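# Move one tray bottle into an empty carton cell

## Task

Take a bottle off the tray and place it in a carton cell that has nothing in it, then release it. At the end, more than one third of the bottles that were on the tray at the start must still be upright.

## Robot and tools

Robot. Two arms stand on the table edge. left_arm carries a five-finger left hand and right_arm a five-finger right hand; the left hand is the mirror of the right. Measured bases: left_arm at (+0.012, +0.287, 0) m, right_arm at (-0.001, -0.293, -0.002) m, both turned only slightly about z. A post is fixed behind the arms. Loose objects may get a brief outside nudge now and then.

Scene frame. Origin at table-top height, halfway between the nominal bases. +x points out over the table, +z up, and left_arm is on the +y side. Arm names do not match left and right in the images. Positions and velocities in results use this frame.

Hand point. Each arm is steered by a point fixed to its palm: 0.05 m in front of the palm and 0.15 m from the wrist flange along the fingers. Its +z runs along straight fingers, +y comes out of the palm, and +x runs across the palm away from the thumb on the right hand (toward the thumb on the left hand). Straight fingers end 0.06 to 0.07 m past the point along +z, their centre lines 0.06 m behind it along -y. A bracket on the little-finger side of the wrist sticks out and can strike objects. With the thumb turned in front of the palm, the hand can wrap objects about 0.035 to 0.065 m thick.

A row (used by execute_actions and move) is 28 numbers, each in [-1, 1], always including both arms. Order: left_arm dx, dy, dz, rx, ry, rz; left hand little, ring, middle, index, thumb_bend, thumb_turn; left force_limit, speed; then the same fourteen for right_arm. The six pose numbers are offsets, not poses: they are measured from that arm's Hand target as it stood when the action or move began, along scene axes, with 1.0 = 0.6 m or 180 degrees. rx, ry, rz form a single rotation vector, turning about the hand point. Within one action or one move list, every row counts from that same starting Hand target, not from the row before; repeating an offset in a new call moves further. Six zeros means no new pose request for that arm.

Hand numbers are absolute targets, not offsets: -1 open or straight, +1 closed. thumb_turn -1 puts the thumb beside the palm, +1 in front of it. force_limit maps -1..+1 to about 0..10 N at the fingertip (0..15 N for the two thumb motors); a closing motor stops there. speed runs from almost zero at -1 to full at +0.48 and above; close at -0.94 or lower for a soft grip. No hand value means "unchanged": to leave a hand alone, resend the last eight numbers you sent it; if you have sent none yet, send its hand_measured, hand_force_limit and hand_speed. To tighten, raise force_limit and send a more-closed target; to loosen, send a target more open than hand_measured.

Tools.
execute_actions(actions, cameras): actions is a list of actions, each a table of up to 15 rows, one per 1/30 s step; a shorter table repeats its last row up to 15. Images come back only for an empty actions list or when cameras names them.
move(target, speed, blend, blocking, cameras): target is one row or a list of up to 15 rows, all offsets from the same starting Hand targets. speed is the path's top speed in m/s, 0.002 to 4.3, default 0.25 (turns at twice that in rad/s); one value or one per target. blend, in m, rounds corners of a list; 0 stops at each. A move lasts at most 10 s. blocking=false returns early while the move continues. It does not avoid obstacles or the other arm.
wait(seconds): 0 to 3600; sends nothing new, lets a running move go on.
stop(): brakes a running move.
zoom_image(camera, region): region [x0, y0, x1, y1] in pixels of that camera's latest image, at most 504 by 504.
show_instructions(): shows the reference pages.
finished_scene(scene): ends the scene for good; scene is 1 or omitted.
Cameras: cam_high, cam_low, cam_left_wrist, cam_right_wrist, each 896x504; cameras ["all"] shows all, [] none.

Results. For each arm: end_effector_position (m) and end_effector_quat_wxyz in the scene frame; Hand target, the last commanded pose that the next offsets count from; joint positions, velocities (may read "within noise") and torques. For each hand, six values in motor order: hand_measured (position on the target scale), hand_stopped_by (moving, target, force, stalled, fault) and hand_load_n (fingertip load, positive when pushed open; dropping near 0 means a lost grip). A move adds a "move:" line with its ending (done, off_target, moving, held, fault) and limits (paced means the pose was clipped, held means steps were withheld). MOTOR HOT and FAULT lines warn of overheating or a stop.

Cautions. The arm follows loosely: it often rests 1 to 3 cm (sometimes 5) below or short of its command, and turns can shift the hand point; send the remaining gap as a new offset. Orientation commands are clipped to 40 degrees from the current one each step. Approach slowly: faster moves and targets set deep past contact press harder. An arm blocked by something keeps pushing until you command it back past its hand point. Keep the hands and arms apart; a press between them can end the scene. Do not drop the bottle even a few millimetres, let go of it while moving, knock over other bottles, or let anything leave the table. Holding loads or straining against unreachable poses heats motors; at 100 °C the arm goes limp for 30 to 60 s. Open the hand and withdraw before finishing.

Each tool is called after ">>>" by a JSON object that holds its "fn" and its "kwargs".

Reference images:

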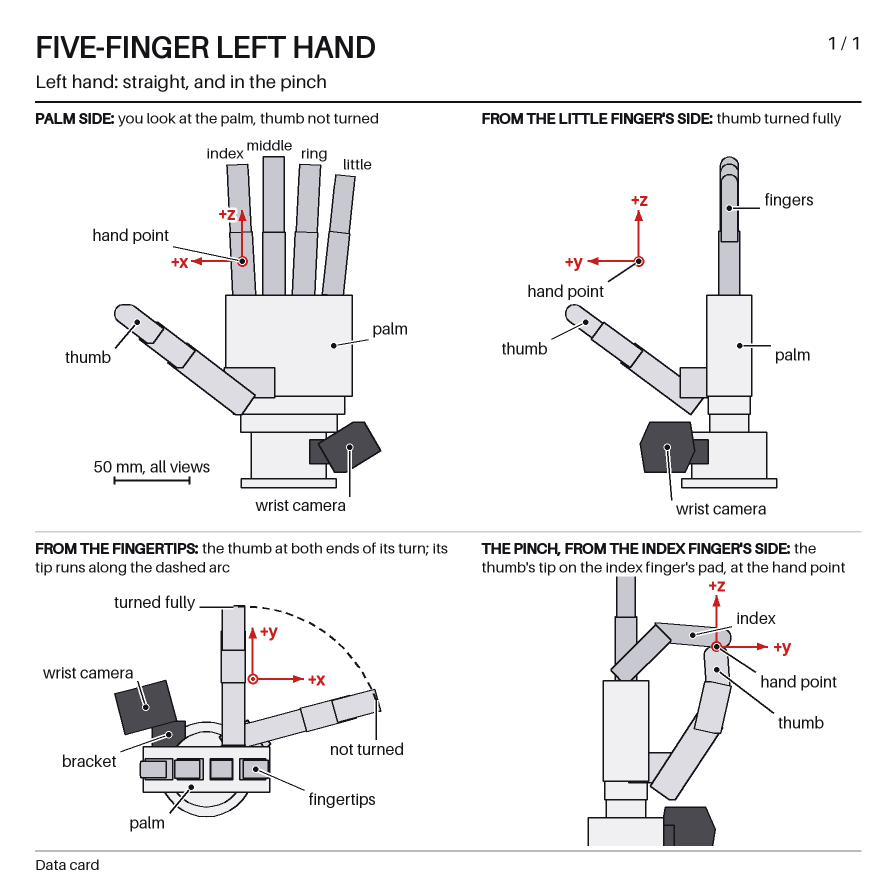

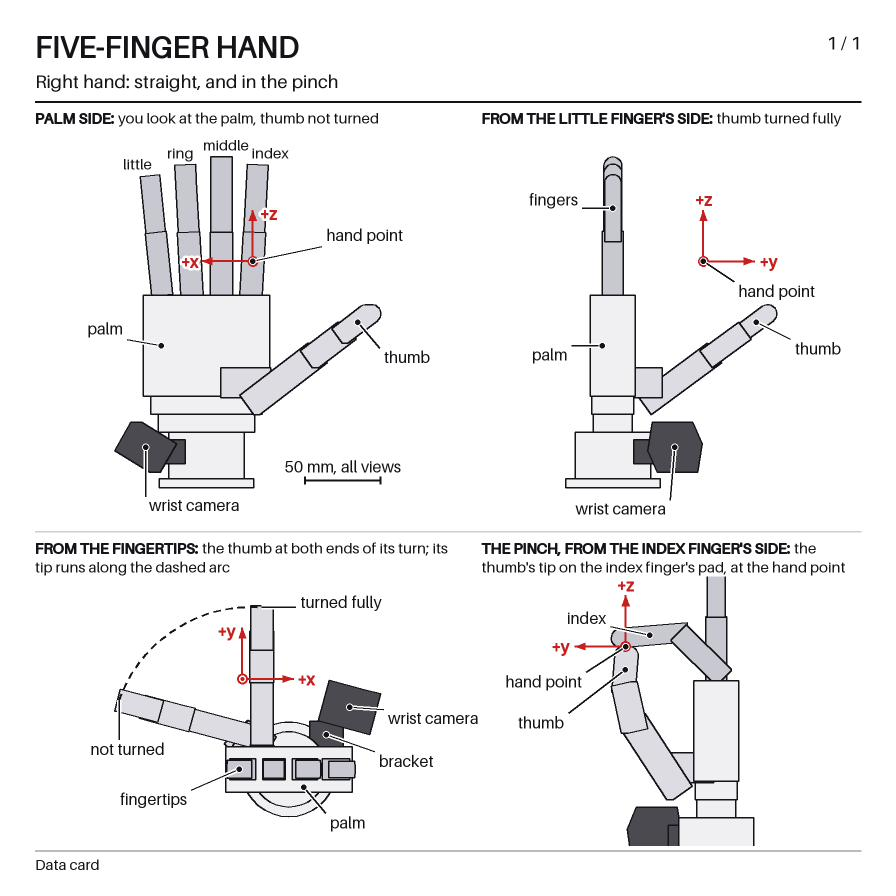

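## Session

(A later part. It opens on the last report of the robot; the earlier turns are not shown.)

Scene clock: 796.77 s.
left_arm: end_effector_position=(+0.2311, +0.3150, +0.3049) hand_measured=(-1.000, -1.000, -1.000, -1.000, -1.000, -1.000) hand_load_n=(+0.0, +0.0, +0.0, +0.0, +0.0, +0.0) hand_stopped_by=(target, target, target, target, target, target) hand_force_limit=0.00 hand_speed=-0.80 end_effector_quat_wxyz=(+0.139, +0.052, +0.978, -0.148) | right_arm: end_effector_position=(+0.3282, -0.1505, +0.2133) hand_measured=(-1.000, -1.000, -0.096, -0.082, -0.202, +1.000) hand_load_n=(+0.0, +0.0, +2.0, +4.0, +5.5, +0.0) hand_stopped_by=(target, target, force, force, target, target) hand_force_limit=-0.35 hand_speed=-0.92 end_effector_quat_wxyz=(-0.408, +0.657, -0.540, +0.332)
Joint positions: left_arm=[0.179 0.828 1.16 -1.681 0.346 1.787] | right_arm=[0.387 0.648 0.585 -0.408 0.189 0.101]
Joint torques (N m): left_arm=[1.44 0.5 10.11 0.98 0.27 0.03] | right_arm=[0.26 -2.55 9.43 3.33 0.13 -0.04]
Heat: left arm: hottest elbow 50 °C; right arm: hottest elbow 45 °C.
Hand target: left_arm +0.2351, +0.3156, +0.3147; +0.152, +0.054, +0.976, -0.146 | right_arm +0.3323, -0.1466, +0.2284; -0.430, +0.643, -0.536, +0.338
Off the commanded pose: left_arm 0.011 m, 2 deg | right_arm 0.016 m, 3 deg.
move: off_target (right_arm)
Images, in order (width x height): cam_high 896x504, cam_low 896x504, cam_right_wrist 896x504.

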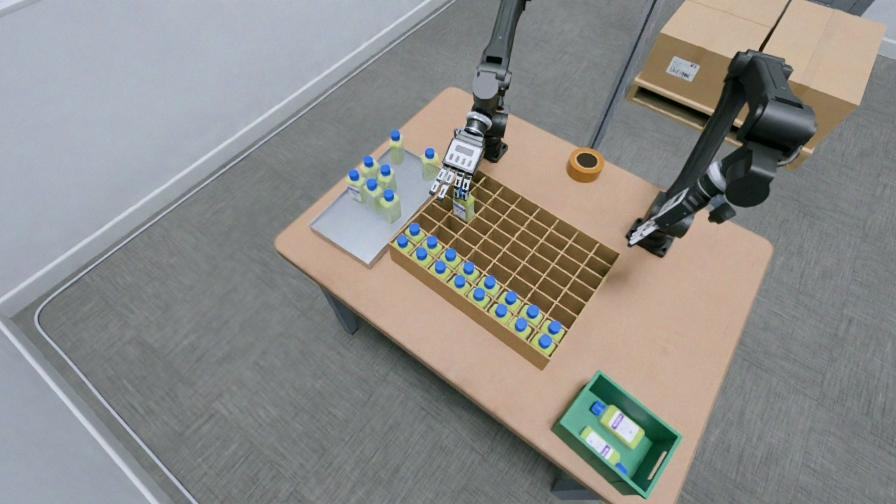

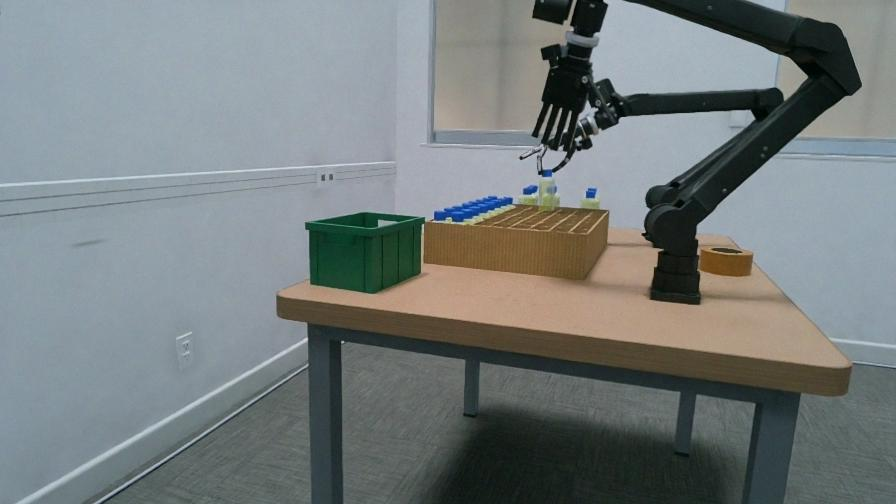

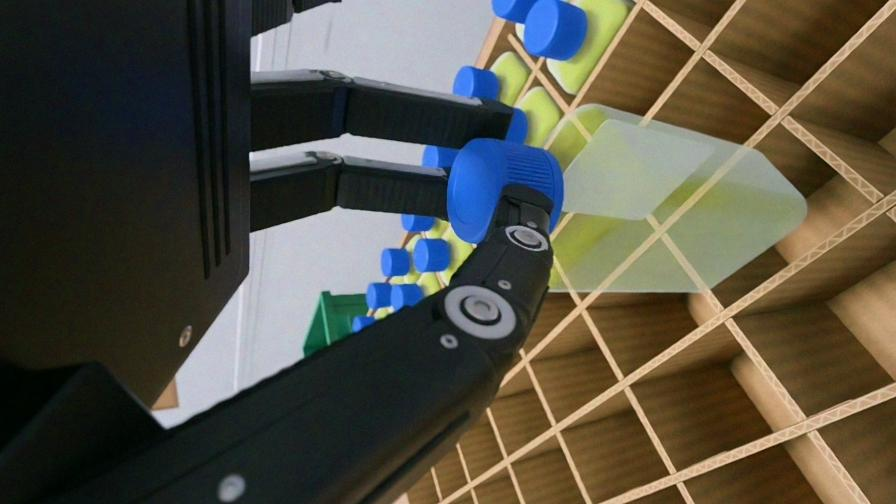

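>>> {"fn": "move", "kwargs": {"target": [0,0,0,0,0,0,-1,-1,-1,-1,-1,-1,0,-0.8,0,-0.0225,0,0,0,0,-1,-1,0.2,0.2,-0.2,1,-0.35,-0.92], "speed": 0.04, "cameras": ["cam_low","cam_high"]}}

>>> {"fn": "zoom_image", "kwargs": {"camera": "cam_high", "region": [440, 180, 500, 240]}}

>>> {"fn": "zoom_image", "kwargs": {"camera": "cam_low", "region": [510, 160, 590, 230]}}

Scene clock: 823.97 s.
left_arm: end_effector_position=(+0.2311, +0.3150, +0.3049) hand_measured=(-1.000, -1.000, -1.000, -1.000, -1.000, -1.000) hand_load_n=(+0.0, +0.0, +0.0, +0.0, +0.0, +0.0) hand_stopped_by=(target, target, target, target, target, target) hand_force_limit=0.00 hand_speed=-0.80 end_effector_quat_wxyz=(+0.139, +0.052, +0.978, -0.148) | right_arm: end_effector_position=(+0.3287, -0.1592, +0.2169) hand_measured=(-1.000, -1.000, -0.096, -0.082, -0.202, +1.000) hand_load_n=(+0.0, +0.0, +2.0, +3.5, +6.0, +0.0) hand_stopped_by=(target, target, force, force, target, target) hand_force_limit=-0.35 hand_speed=-0.92 end_effector_quat_wxyz=(-0.417, +0.652, -0.541, +0.329)
Joint positions: left_arm=[0.179 0.828 1.16 -1.681 0.346 1.787] | right_arm=[0.336 0.629 0.58 -0.408 0.136 0.091]
Joint torques (N m): left_arm=[1.49 0.5 10.19 0.81 0.32 0.03] | right_arm=[-0.5 -2.55 9.26 2.99 0.05 -0.18]
Heat: left arm: hottest elbow 50 °C; right arm: hottest elbow 46 °C.
Hand target: left_arm +0.2351, +0.3156, +0.3147; +0.152, +0.054, +0.976, -0.146 | right_arm +0.3324, -0.1601, +0.2284; -0.430, +0.643, -0.536, +0.339
Off the commanded pose: left_arm 0.011 m, 2 deg | right_arm 0.012 m, 2 deg.
move: off_target (right_arm)
Images, in order (width x height): cam_high 896x504, cam_low 896x504.

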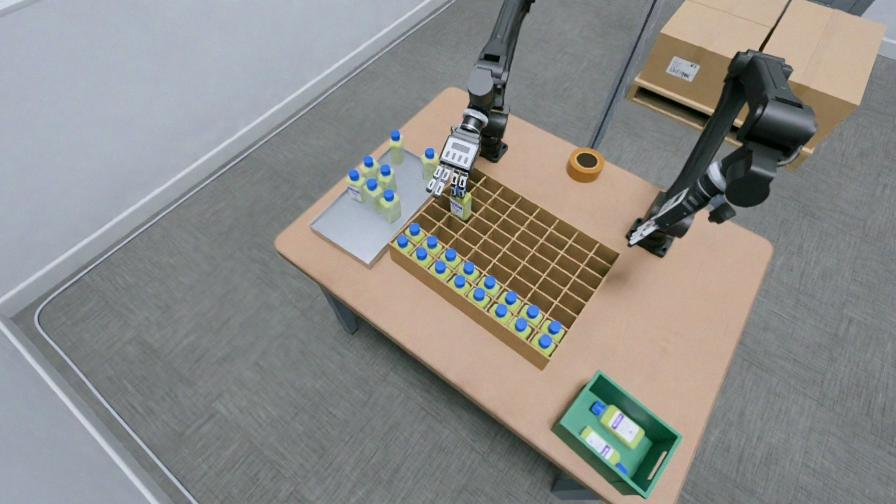

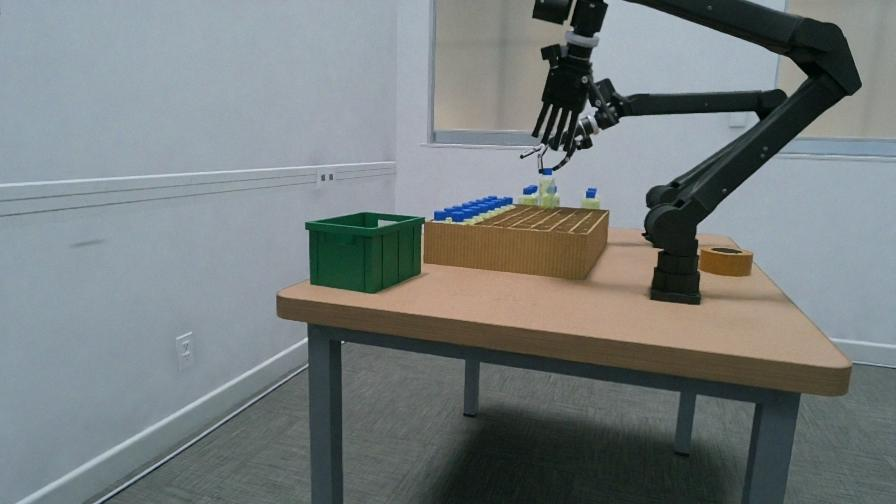

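Scaled by 8.400 from the camera's image (finer frame: 1280x720).

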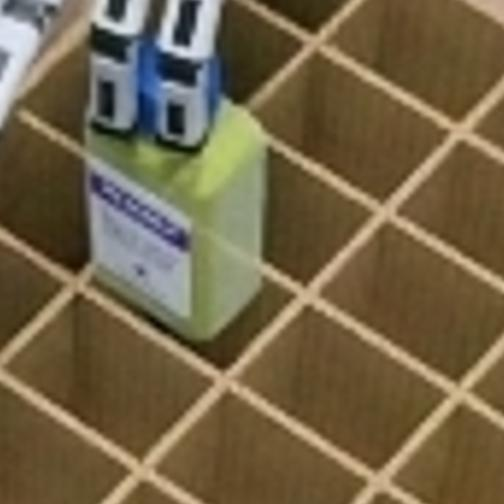

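Scaled by 6.300 from the camera's image (finer frame: 1280x720).

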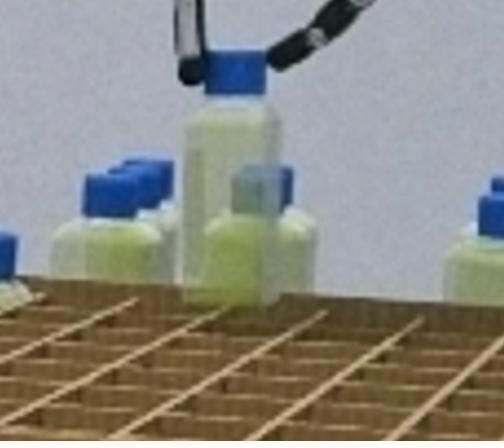

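>>> {"fn": "move", "kwargs": {"target": [0,0,0,0,0,0,-1,-1,-1,-1,-1,-1,0,-0.8,0,0.0175,0,0,0,0,-1,-1,0.2,0.2,-0.2,1,-0.35,-0.92], "speed": 0.02, "cameras": ["cam_low","cam_high"]}}

>>> {"fn": "zoom_image", "kwargs": {"camera": "cam_high", "region": [440, 180, 500, 240]}}

>>> {"fn": "zoom_image", "kwargs": {"camera": "cam_low", "region": [510, 160, 590, 230]}}

Scene clock: 831.53 s.
left_arm: end_effector_position=(+0.2311, +0.3150, +0.3049) hand_measured=(-1.000, -1.000, -1.000, -1.000, -1.000, -1.000) hand_load_n=(+0.0, +0.0, +0.0, +0.0, +0.0, +0.0) hand_stopped_by=(target, target, target, target, target, target) hand_force_limit=0.00 hand_speed=-0.80 end_effector_quat_wxyz=(+0.139, +0.052, +0.978, -0.148) | right_arm: end_effector_position=(+0.3271, -0.1550, +0.2168) hand_measured=(-1.000, -1.000, -0.096, -0.082, -0.202, +1.000) hand_load_n=(+0.0, +0.0, +2.0, +4.0, +6.0, +0.0) hand_stopped_by=(target, target, force, force, target, target) hand_force_limit=-0.35 hand_speed=-0.92 end_effector_quat_wxyz=(-0.414, +0.654, -0.538, +0.334)
Joint positions: left_arm=[0.179 0.828 1.16 -1.681 0.346 1.787] | right_arm=[0.368 0.629 0.58 -0.408 0.172 0.092]
Joint torques (N m): left_arm=[0.67 0.38 9.91 0.98 0.26 0.02] | right_arm=[0.62 -1.55 9.68 3.28 0.33 -0.04]
Heat: left arm: hottest elbow 50 °C; right arm: hottest elbow 46 °C.
Hand target: left_arm +0.2351, +0.3156, +0.3147; +0.152, +0.054, +0.976, -0.146 | right_arm +0.3323, -0.1495, +0.2284; -0.430, +0.643, -0.536, +0.338
Off the commanded pose: left_arm 0.011 m, 2 deg | right_arm 0.014 m, 2 deg.
move: off_target (right_arm)
Images, in order (width x height): cam_high 896x504, cam_low 896x504.

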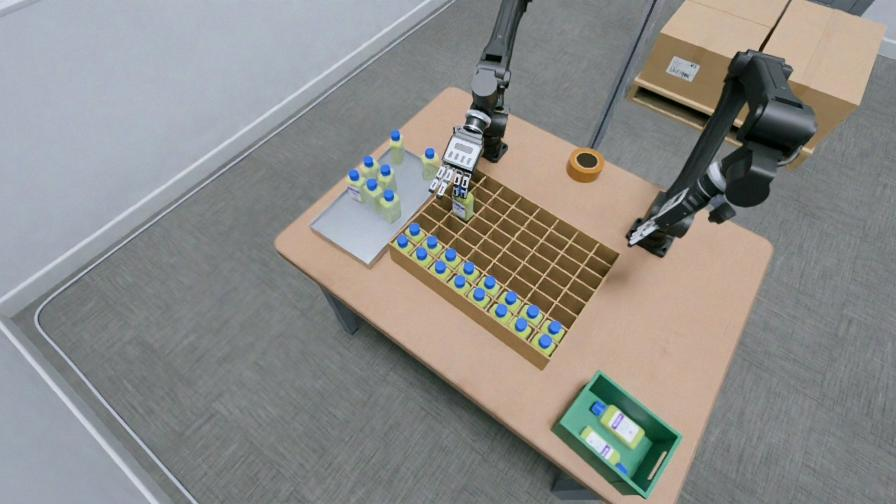

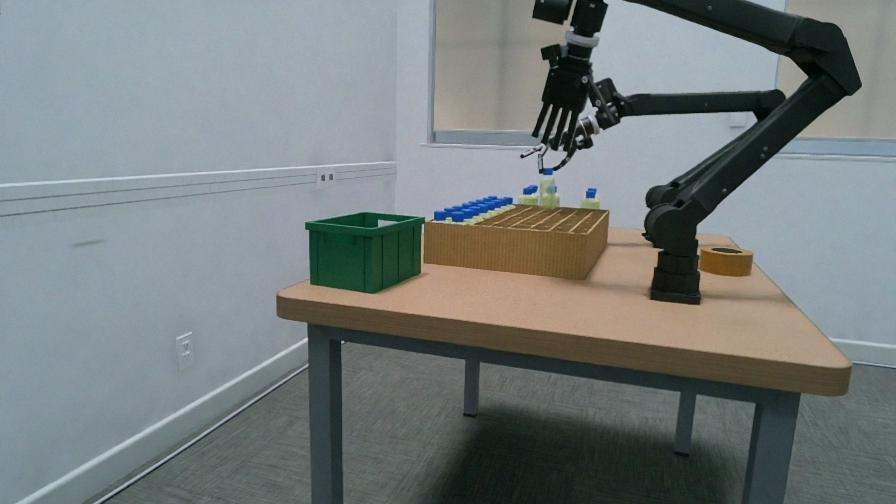

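Scaled by 8.400 from the camera's image (finer frame: 1280x720).

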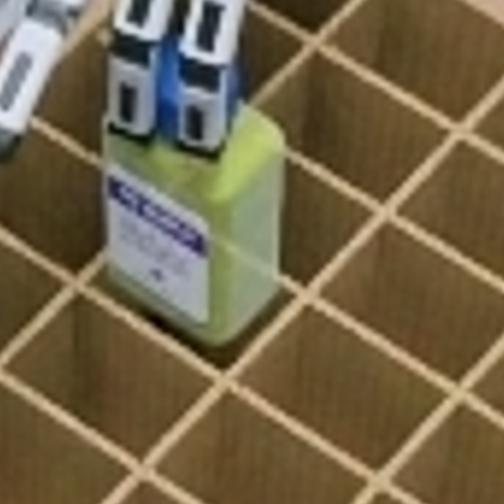

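Scaled by 6.300 from the camera's image (finer frame: 1280x720).

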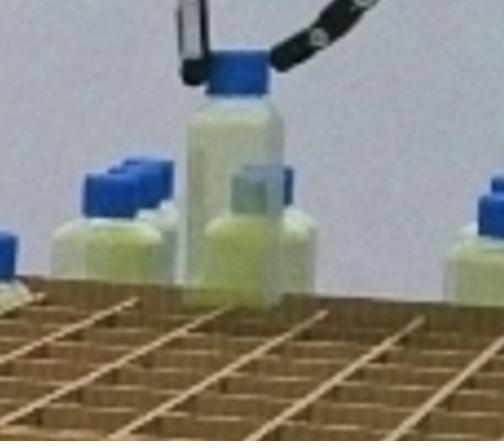

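>>> {"fn": "move", "kwargs": {"target": [0,0,0,0,0,0,-1,-1,-1,-1,-1,-1,0,-0.8,0.006,0.002,-0.022,0,0,0,-1,-1,0.2,0.2,-0.2,1,-0.35,-0.92], "speed": 0.03, "cameras": ["cam_low","cam_high"]}}

>>> {"fn": "zoom_image", "kwargs": {"camera": "cam_high", "region": [440, 180, 500, 240]}}

>>> {"fn": "zoom_image", "kwargs": {"camera": "cam_low", "region": [510, 160, 590, 230]}}

Scene clock: 842.00 s.
left_arm: end_effector_position=(+0.2311, +0.3150, +0.3049) hand_measured=(-1.000, -1.000, -1.000, -1.000, -1.000, -1.000) hand_load_n=(+0.0, +0.0, +0.0, +0.0, -0.5, +0.0) hand_stopped_by=(target, target, target, target, target, target) hand_force_limit=0.00 hand_speed=-0.80 end_effector_quat_wxyz=(+0.139, +0.052, +0.978, -0.148) | right_arm: end_effector_position=(+0.3312, -0.1532, +0.2075) hand_measured=(-1.000, -1.000, -0.096, -0.082, -0.202, +1.000) hand_load_n=(+0.0, +0.0, +2.0, +3.5, +5.5, +0.0) hand_stopped_by=(target, target, force, force, target, target) hand_force_limit=-0.35 hand_speed=-0.92 end_effector_quat_wxyz=(-0.416, +0.652, -0.538, +0.335)
Joint positions: left_arm=[0.179 0.828 1.16 -1.681 0.346 1.787] | right_arm=[0.368 0.645 0.558 -0.364 0.172 0.095]
Joint torques (N m): left_arm=[1.61 0.26 10.1 1.01 0.3 0.03] | right_arm=[0.73 -1.55 9.16 3.4 0.28 -0.04]
Heat: left arm: hottest elbow 51 °C; right arm: hottest elbow 45 °C.
Hand target: left_arm +0.2351, +0.3156, +0.3147; +0.152, +0.054, +0.976, -0.146 | right_arm +0.3359, -0.1484, +0.2152; -0.430, +0.643, -0.536, +0.338
Off the commanded pose: left_arm 0.011 m, 2 deg | right_arm 0.010 m, 2 deg.
move: done
Images, in order (width x height): cam_high 896x504, cam_low 896x504.

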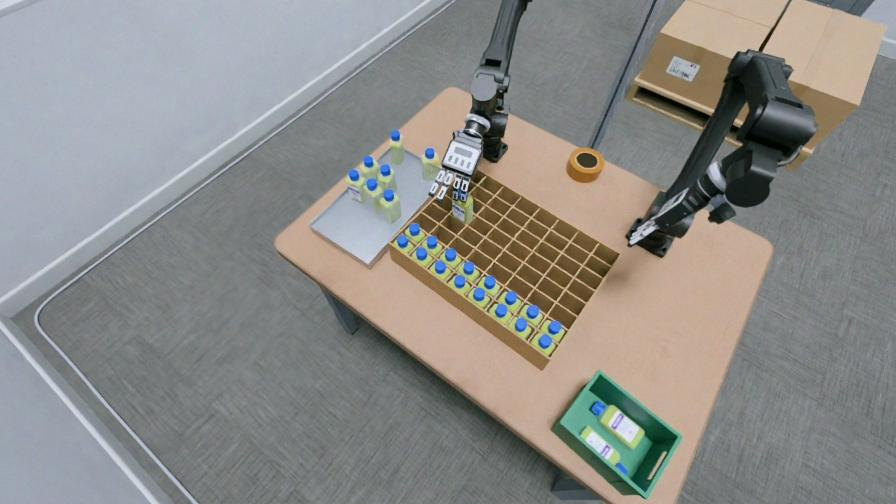

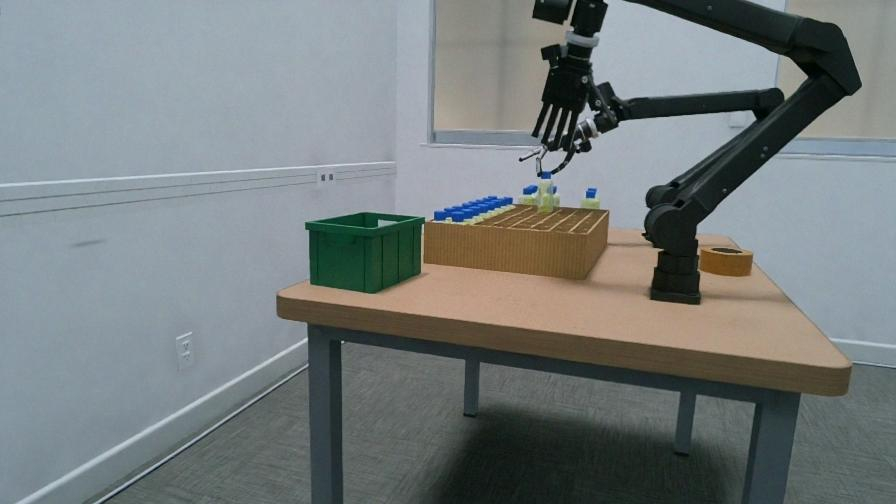

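Scaled by 8.400 from the camera's image (finer frame: 1280x720).

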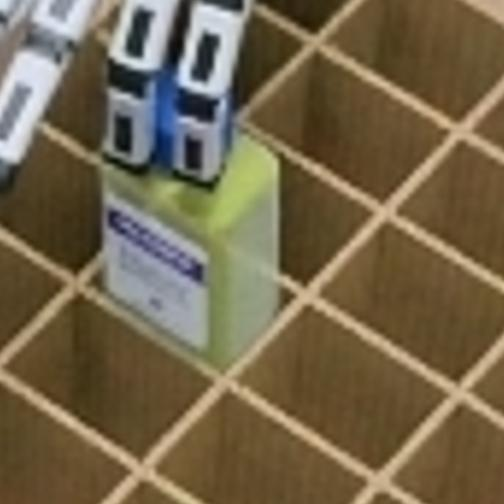

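Scaled by 6.300 from the camera's image (finer frame: 1280x720).

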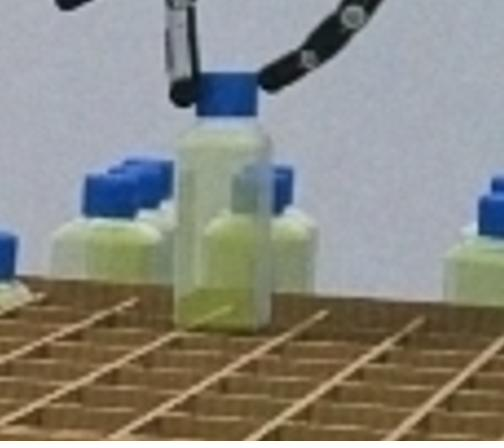

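>>> {"fn": "move", "kwargs": {"target": [0,0,0,0,0,0,-1,-1,-1,-1,-1,-1,0,-0.8,-0.006,0.001,-0.01,0,0,0,-1,-1,0.2,0.2,-0.2,1,-0.35,-0.92], "speed": 0.02, "cameras": ["cam_low","cam_high"]}}

>>> {"fn": "zoom_image", "kwargs": {"camera": "cam_high", "region": [440, 180, 500, 240]}}

>>> {"fn": "zoom_image", "kwargs": {"camera": "cam_low", "region": [510, 160, 590, 230]}}

Scene clock: 852.10 s.
left_arm: end_effector_position=(+0.2311, +0.3150, +0.3049) hand_measured=(-1.000, -1.000, -1.000, -1.000, -1.000, -1.000) hand_load_n=(+0.0, +0.0, +0.0, +0.0, +0.0, -0.5) hand_stopped_by=(target, target, target, target, target, target) hand_force_limit=0.00 hand_speed=-0.80 end_effector_quat_wxyz=(+0.139, +0.052, +0.978, -0.148) | right_arm: end_effector_position=(+0.3314, -0.1510, +0.2059) hand_measured=(-1.000, -1.000, -0.096, -0.082, -0.202, +1.000) hand_load_n=(+0.0, -0.5, +2.5, +4.0, +3.5, +0.0) hand_stopped_by=(target, target, force, force, target, target) hand_force_limit=-0.35 hand_speed=-0.92 end_effector_quat_wxyz=(-0.420, +0.650, -0.537, +0.337)
Joint positions: left_arm=[0.179 0.828 1.16 -1.681 0.346 1.787] | right_arm=[0.377 0.645 0.548 -0.345 0.179 0.098]
Joint torques (N m): left_arm=[1.73 0.79 10.07 0.91 0.31 -0.01] | right_arm=[0.85 -2.02 8.46 3.04 0.35 -0.04]
Heat: left arm: hottest elbow 51 °C; right arm: hottest elbow 45 °C.
Hand target: left_arm +0.2351, +0.3156, +0.3147; +0.152, +0.054, +0.976, -0.146 | right_arm +0.3323, -0.1478, +0.2092; -0.430, +0.643, -0.536, +0.338
Off the commanded pose: left_arm 0.011 m, 2 deg | right_arm 0.005 m, 1 deg.
move: done
Images, in order (width x height): cam_high 896x504, cam_low 896x504.

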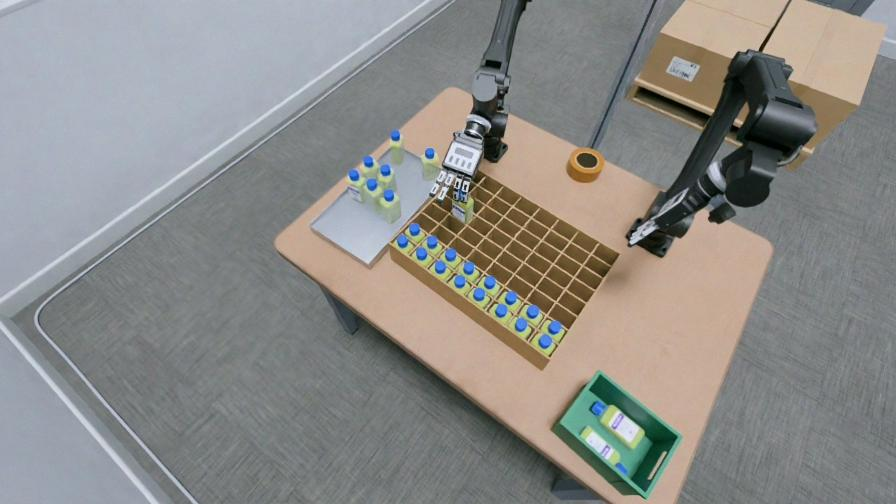

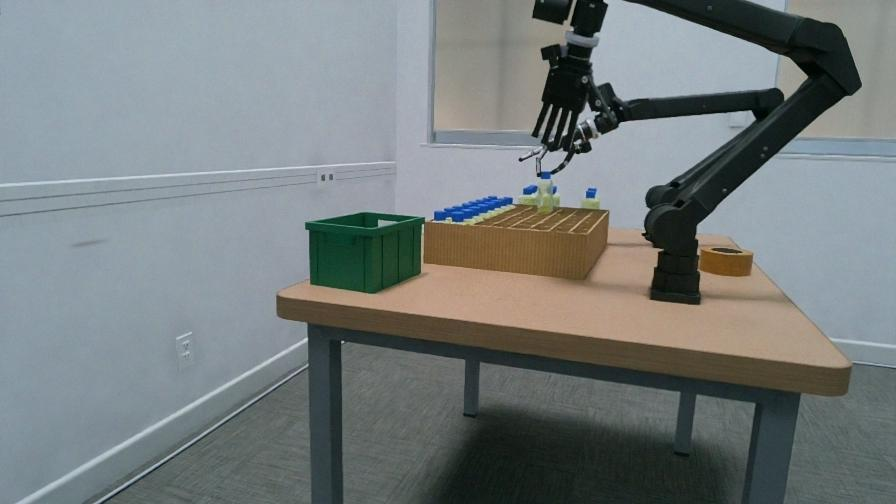

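Scaled by 8.400 from the camera's image (finer frame: 1280x720).

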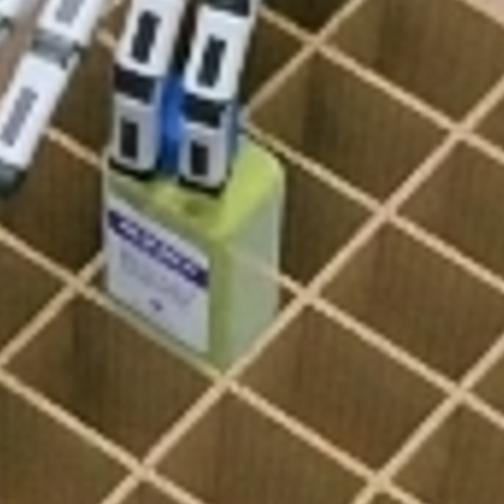

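Scaled by 6.300 from the camera's image (finer frame: 1280x720).

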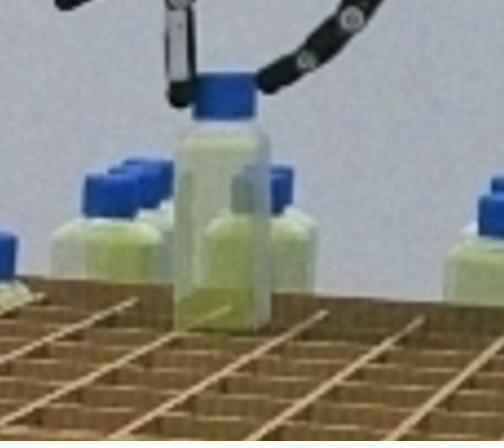

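>>> {"fn": "move", "kwargs": {"target": [[0,0,0,0,0,0,-1,-1,-1,-1,-1,-1,0,-0.8,0.0,0.0,0.03,0,0,0,-1,-1,0.2,0.2,-0.2,1,-0.35,-0.92]], "speed": 0.03, "cameras": ["cam_low","cam_high"]}}

>>> {"fn": "zoom_image", "kwargs": {"camera": "cam_high", "region": [440, 180, 500, 240]}}

>>> {"fn": "zoom_image", "kwargs": {"camera": "cam_low", "region": [510, 160, 590, 230]}}

Scene clock: 862.47 s.
left_arm: end_effector_position=(+0.2311, +0.3150, +0.3049) hand_measured=(-1.000, -1.000, -1.000, -1.000, -1.000, -1.000) hand_load_n=(+0.0, +0.0, +0.0, +0.0, +0.0, +0.0) hand_stopped_by=(target, target, target, target, target, target) hand_force_limit=0.00 hand_speed=-0.80 end_effector_quat_wxyz=(+0.139, +0.052, +0.978, -0.148) | right_arm: end_effector_position=(+0.3285, -0.1520, +0.2053) hand_measured=(-1.000, -1.000, -0.096, -0.082, -0.202, +1.000) hand_load_n=(+0.0, +0.0, +2.0, +3.5, +6.0, +0.0) hand_stopped_by=(target, target, force, force, target, target) hand_force_limit=-0.35 hand_speed=-0.92 end_effector_quat_wxyz=(-0.417, +0.651, -0.539, +0.335)
Joint positions: left_arm=[0.179 0.828 1.16 -1.681 0.346 1.787] | right_arm=[0.377 0.637 0.548 -0.361 0.179 0.101]
Joint torques (N m): left_arm=[1.26 -0.03 10.24 0.96 0.31 0.05] | right_arm=[0.67 -1.85 11.9 1.51 0.35 -0.08]
Heat: left arm: hottest elbow 51 °C; right arm: hottest elbow 44 °C.
Hand target: left_arm +0.2351, +0.3156, +0.3147; +0.152, +0.054, +0.976, -0.146 | right_arm +0.3323, -0.1478, +0.2271; -0.430, +0.643, -0.536, +0.338
Off the commanded pose: left_arm 0.011 m, 2 deg | right_arm 0.023 m, 2 deg.
move: off_target (right_arm)
Images, in order (width x height): cam_high 896x504, cam_low 896x504.

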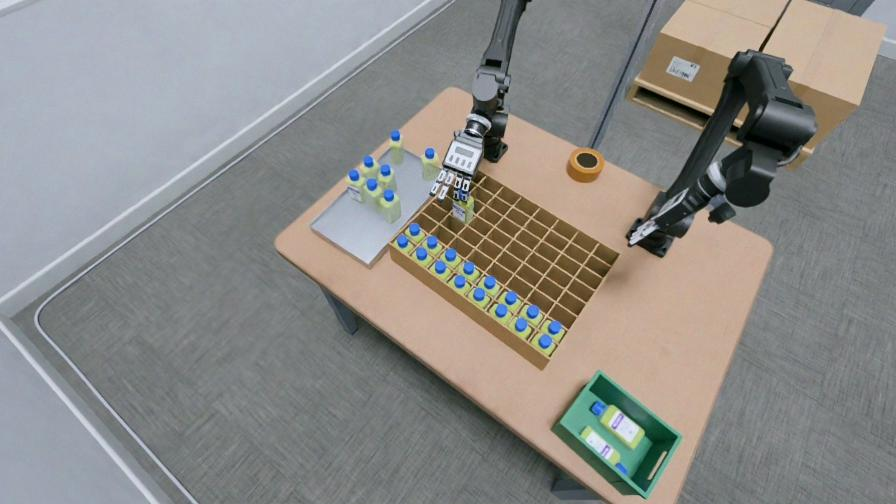

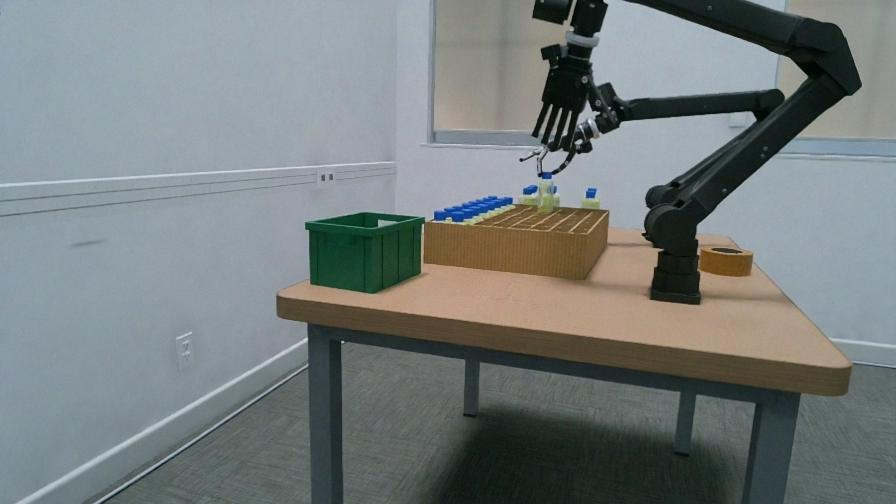

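Scaled by 8.400 from the camera's image (finer frame: 1280x720).

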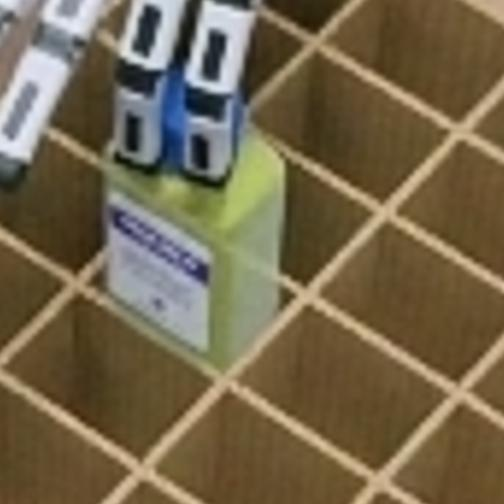

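Scaled by 6.300 from the camera's image (finer frame: 1280x720).

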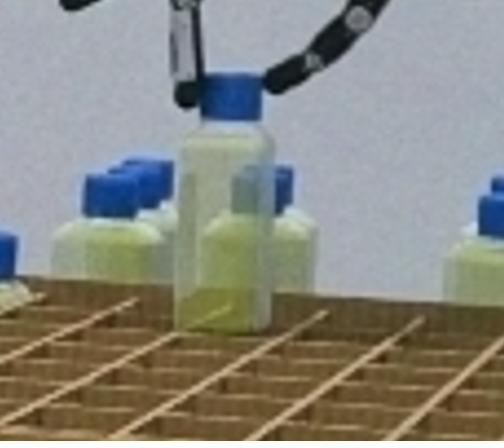

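>>> {"fn": "move", "kwargs": {"target": [[0,0,0,0,0,0,-1,-1,-1,-1,-1,-1,0,-0.8,0.0,-0.003,0.02,0,0,0,-1,-1,0.2,0.2,-0.2,1,-0.35,-0.92]], "speed": 0.03, "cameras": ["cam_low","cam_high"]}}

>>> {"fn": "zoom_image", "kwargs": {"camera": "cam_high", "region": [440, 180, 500, 240]}}

>>> {"fn": "zoom_image", "kwargs": {"camera": "cam_low", "region": [510, 160, 590, 230]}}

Scene clock: 869.50 s.
left_arm: end_effector_position=(+0.2311, +0.3150, +0.3049) hand_measured=(-1.000, -1.000, -1.000, -1.000, -1.000, -1.000) hand_load_n=(+0.0, +0.0, +0.0, +0.0, +0.0, +0.0) hand_stopped_by=(target, target, target, target, target, target) hand_force_limit=0.00 hand_speed=-0.80 end_effector_quat_wxyz=(+0.139, +0.052, +0.978, -0.148) | right_arm: end_effector_position=(+0.3225, -0.1544, +0.2013) hand_measured=(-1.000, -1.000, -0.096, -0.082, -0.202, +1.000) hand_load_n=(+0.0, -0.5, +2.0, +3.5, +6.5, +0.0) hand_stopped_by=(target, target, force, force, target, target) hand_force_limit=-0.35 hand_speed=-0.92 end_effector_quat_wxyz=(-0.404, +0.659, -0.543, +0.327)
Joint positions: left_arm=[0.179 0.828 1.16 -1.681 0.346 1.787] | right_arm=[0.377 0.635 0.557 -0.408 0.178 0.102]
Joint torques (N m): left_arm=[1.38 0.56 10.15 1.09 0.29 0.01] | right_arm=[0.03 -2.14 13.31 1.98 0.08 -0.11]
Heat: left arm: hottest elbow 51 °C; right arm: hottest elbow 44 °C.
Hand target: left_arm +0.2351, +0.3156, +0.3147; +0.152, +0.054, +0.976, -0.146 | right_arm +0.3324, -0.1496, +0.2392; -0.430, +0.643, -0.536, +0.338
Off the commanded pose: left_arm 0.011 m, 2 deg | right_arm 0.039 m, 4 deg.
move: off_target (right_arm)
Images, in order (width x height): cam_high 896x504, cam_low 896x504.

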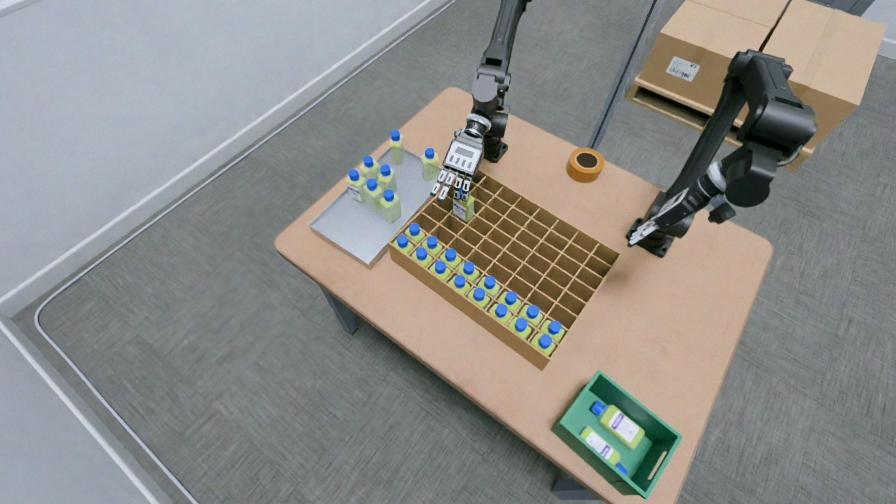

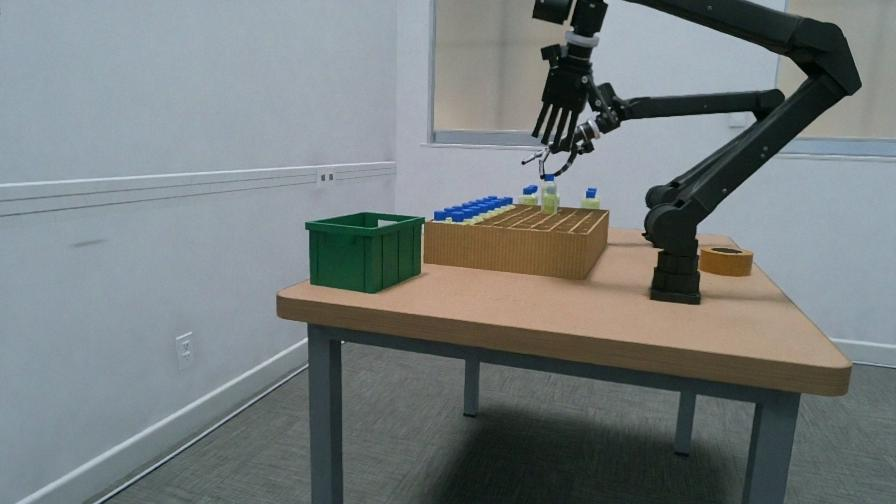

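Scaled by 8.400 from the camera's image (finer frame: 1280x720).

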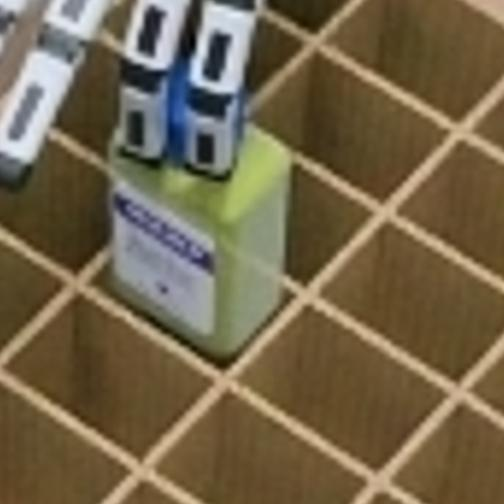

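Scaled by 6.300 from the camera's image (finer frame: 1280x720).

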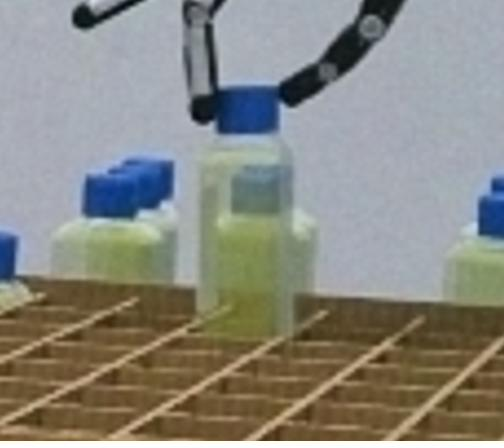

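>>> {"fn": "move", "kwargs": {"target": [[0,0,0,0,0,0,-1,-1,-1,-1,-1,-1,0,-0.8,0.0,0.0,0.055,0,0,0,-1,-1,0.2,0.2,-0.2,1,-0.35,-0.92]], "speed": 0.06, "cameras": ["cam_low","cam_high"]}}

>>> {"fn": "zoom_image", "kwargs": {"camera": "cam_high", "region": [440, 180, 500, 240]}}

>>> {"fn": "zoom_image", "kwargs": {"camera": "cam_low", "region": [510, 150, 590, 220]}}

Scene clock: 884.47 s.
left_arm: end_effector_position=(+0.2311, +0.3150, +0.3049) hand_measured=(-1.000, -1.000, -1.000, -1.000, -1.000, -1.000) hand_load_n=(-0.5, +0.0, +0.0, +0.0, +0.0, +0.0) hand_stopped_by=(target, target, target, target, target, target) hand_force_limit=0.00 hand_speed=-0.80 end_effector_quat_wxyz=(+0.139, +0.052, +0.978, -0.148) | right_arm: end_effector_position=(+0.3227, -0.1542, +0.2311) hand_measured=(-1.000, -1.000, -0.096, -0.082, -0.202, +1.000) hand_load_n=(+0.0, +0.0, +2.0, +3.5, +6.0, +0.0) hand_stopped_by=(target, target, force, force, target, target) hand_force_limit=-0.35 hand_speed=-0.92 end_effector_quat_wxyz=(-0.402, +0.661, -0.544, +0.326)
Joint positions: left_arm=[0.179 0.828 1.16 -1.681 0.346 1.787] | right_arm=[0.377 0.635 0.638 -0.495 0.178 0.102]
Joint torques (N m): left_arm=[0.91 0.73 10 1.01 0.34 0.03] | right_arm=[0.09 -2.2 13.82 2.07 0.1 -0.11]
Heat: left arm: hottest elbow 51 °C; right arm: hottest elbow 48 °C.
Hand target: left_arm +0.2351, +0.3156, +0.3147; +0.152, +0.054, +0.976, -0.146 | right_arm +0.3323, -0.1496, +0.2722; -0.430, +0.643, -0.536, +0.338
Off the commanded pose: left_arm 0.011 m, 2 deg | right_arm 0.043 m, 4 deg.
move: off_target (right_arm)
Images, in order (width x height): cam_high 896x504, cam_low 896x504.

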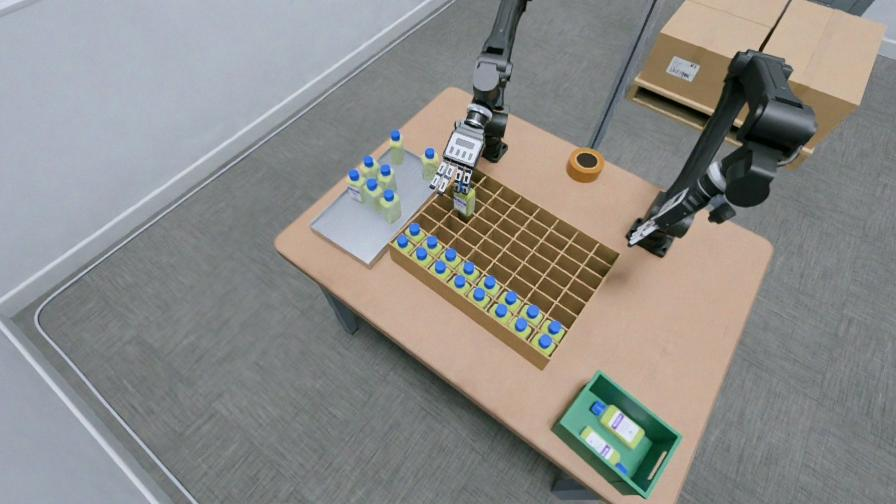

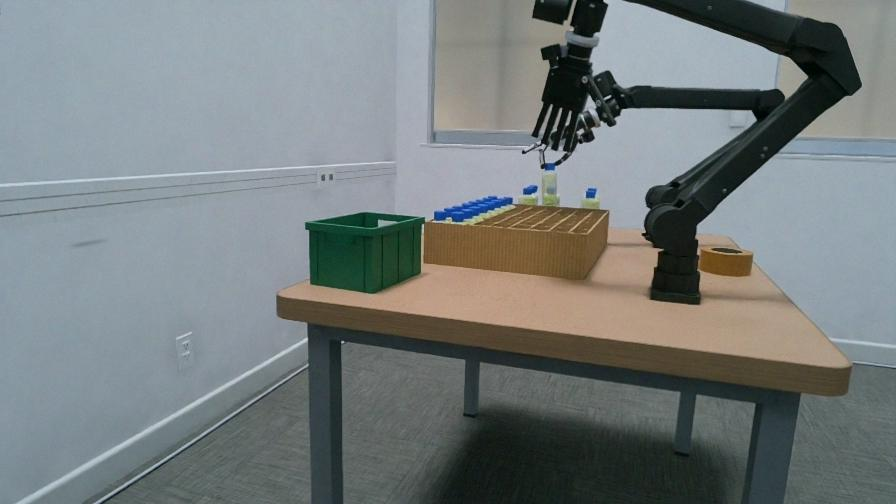

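Scaled by 8.400 from the camera's image (finer frame: 1280x720).

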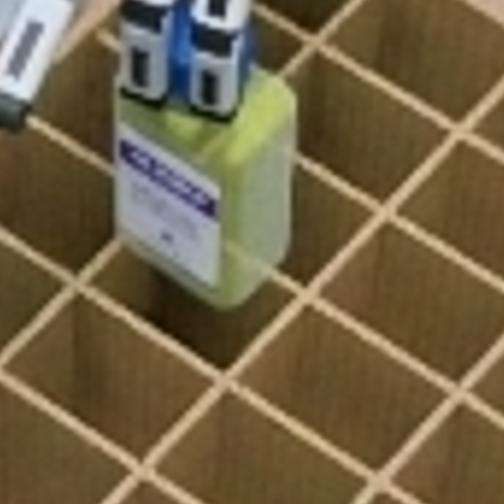

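Scaled by 6.300 from the camera's image (finer frame: 1280x720).

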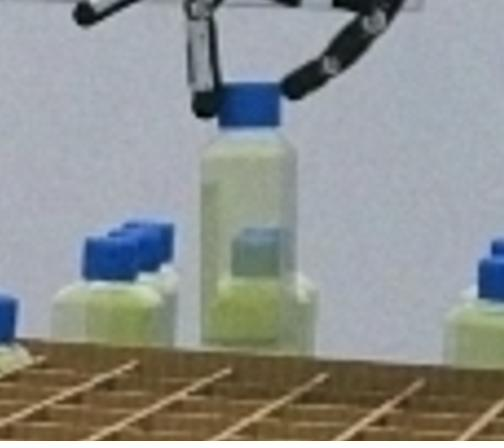

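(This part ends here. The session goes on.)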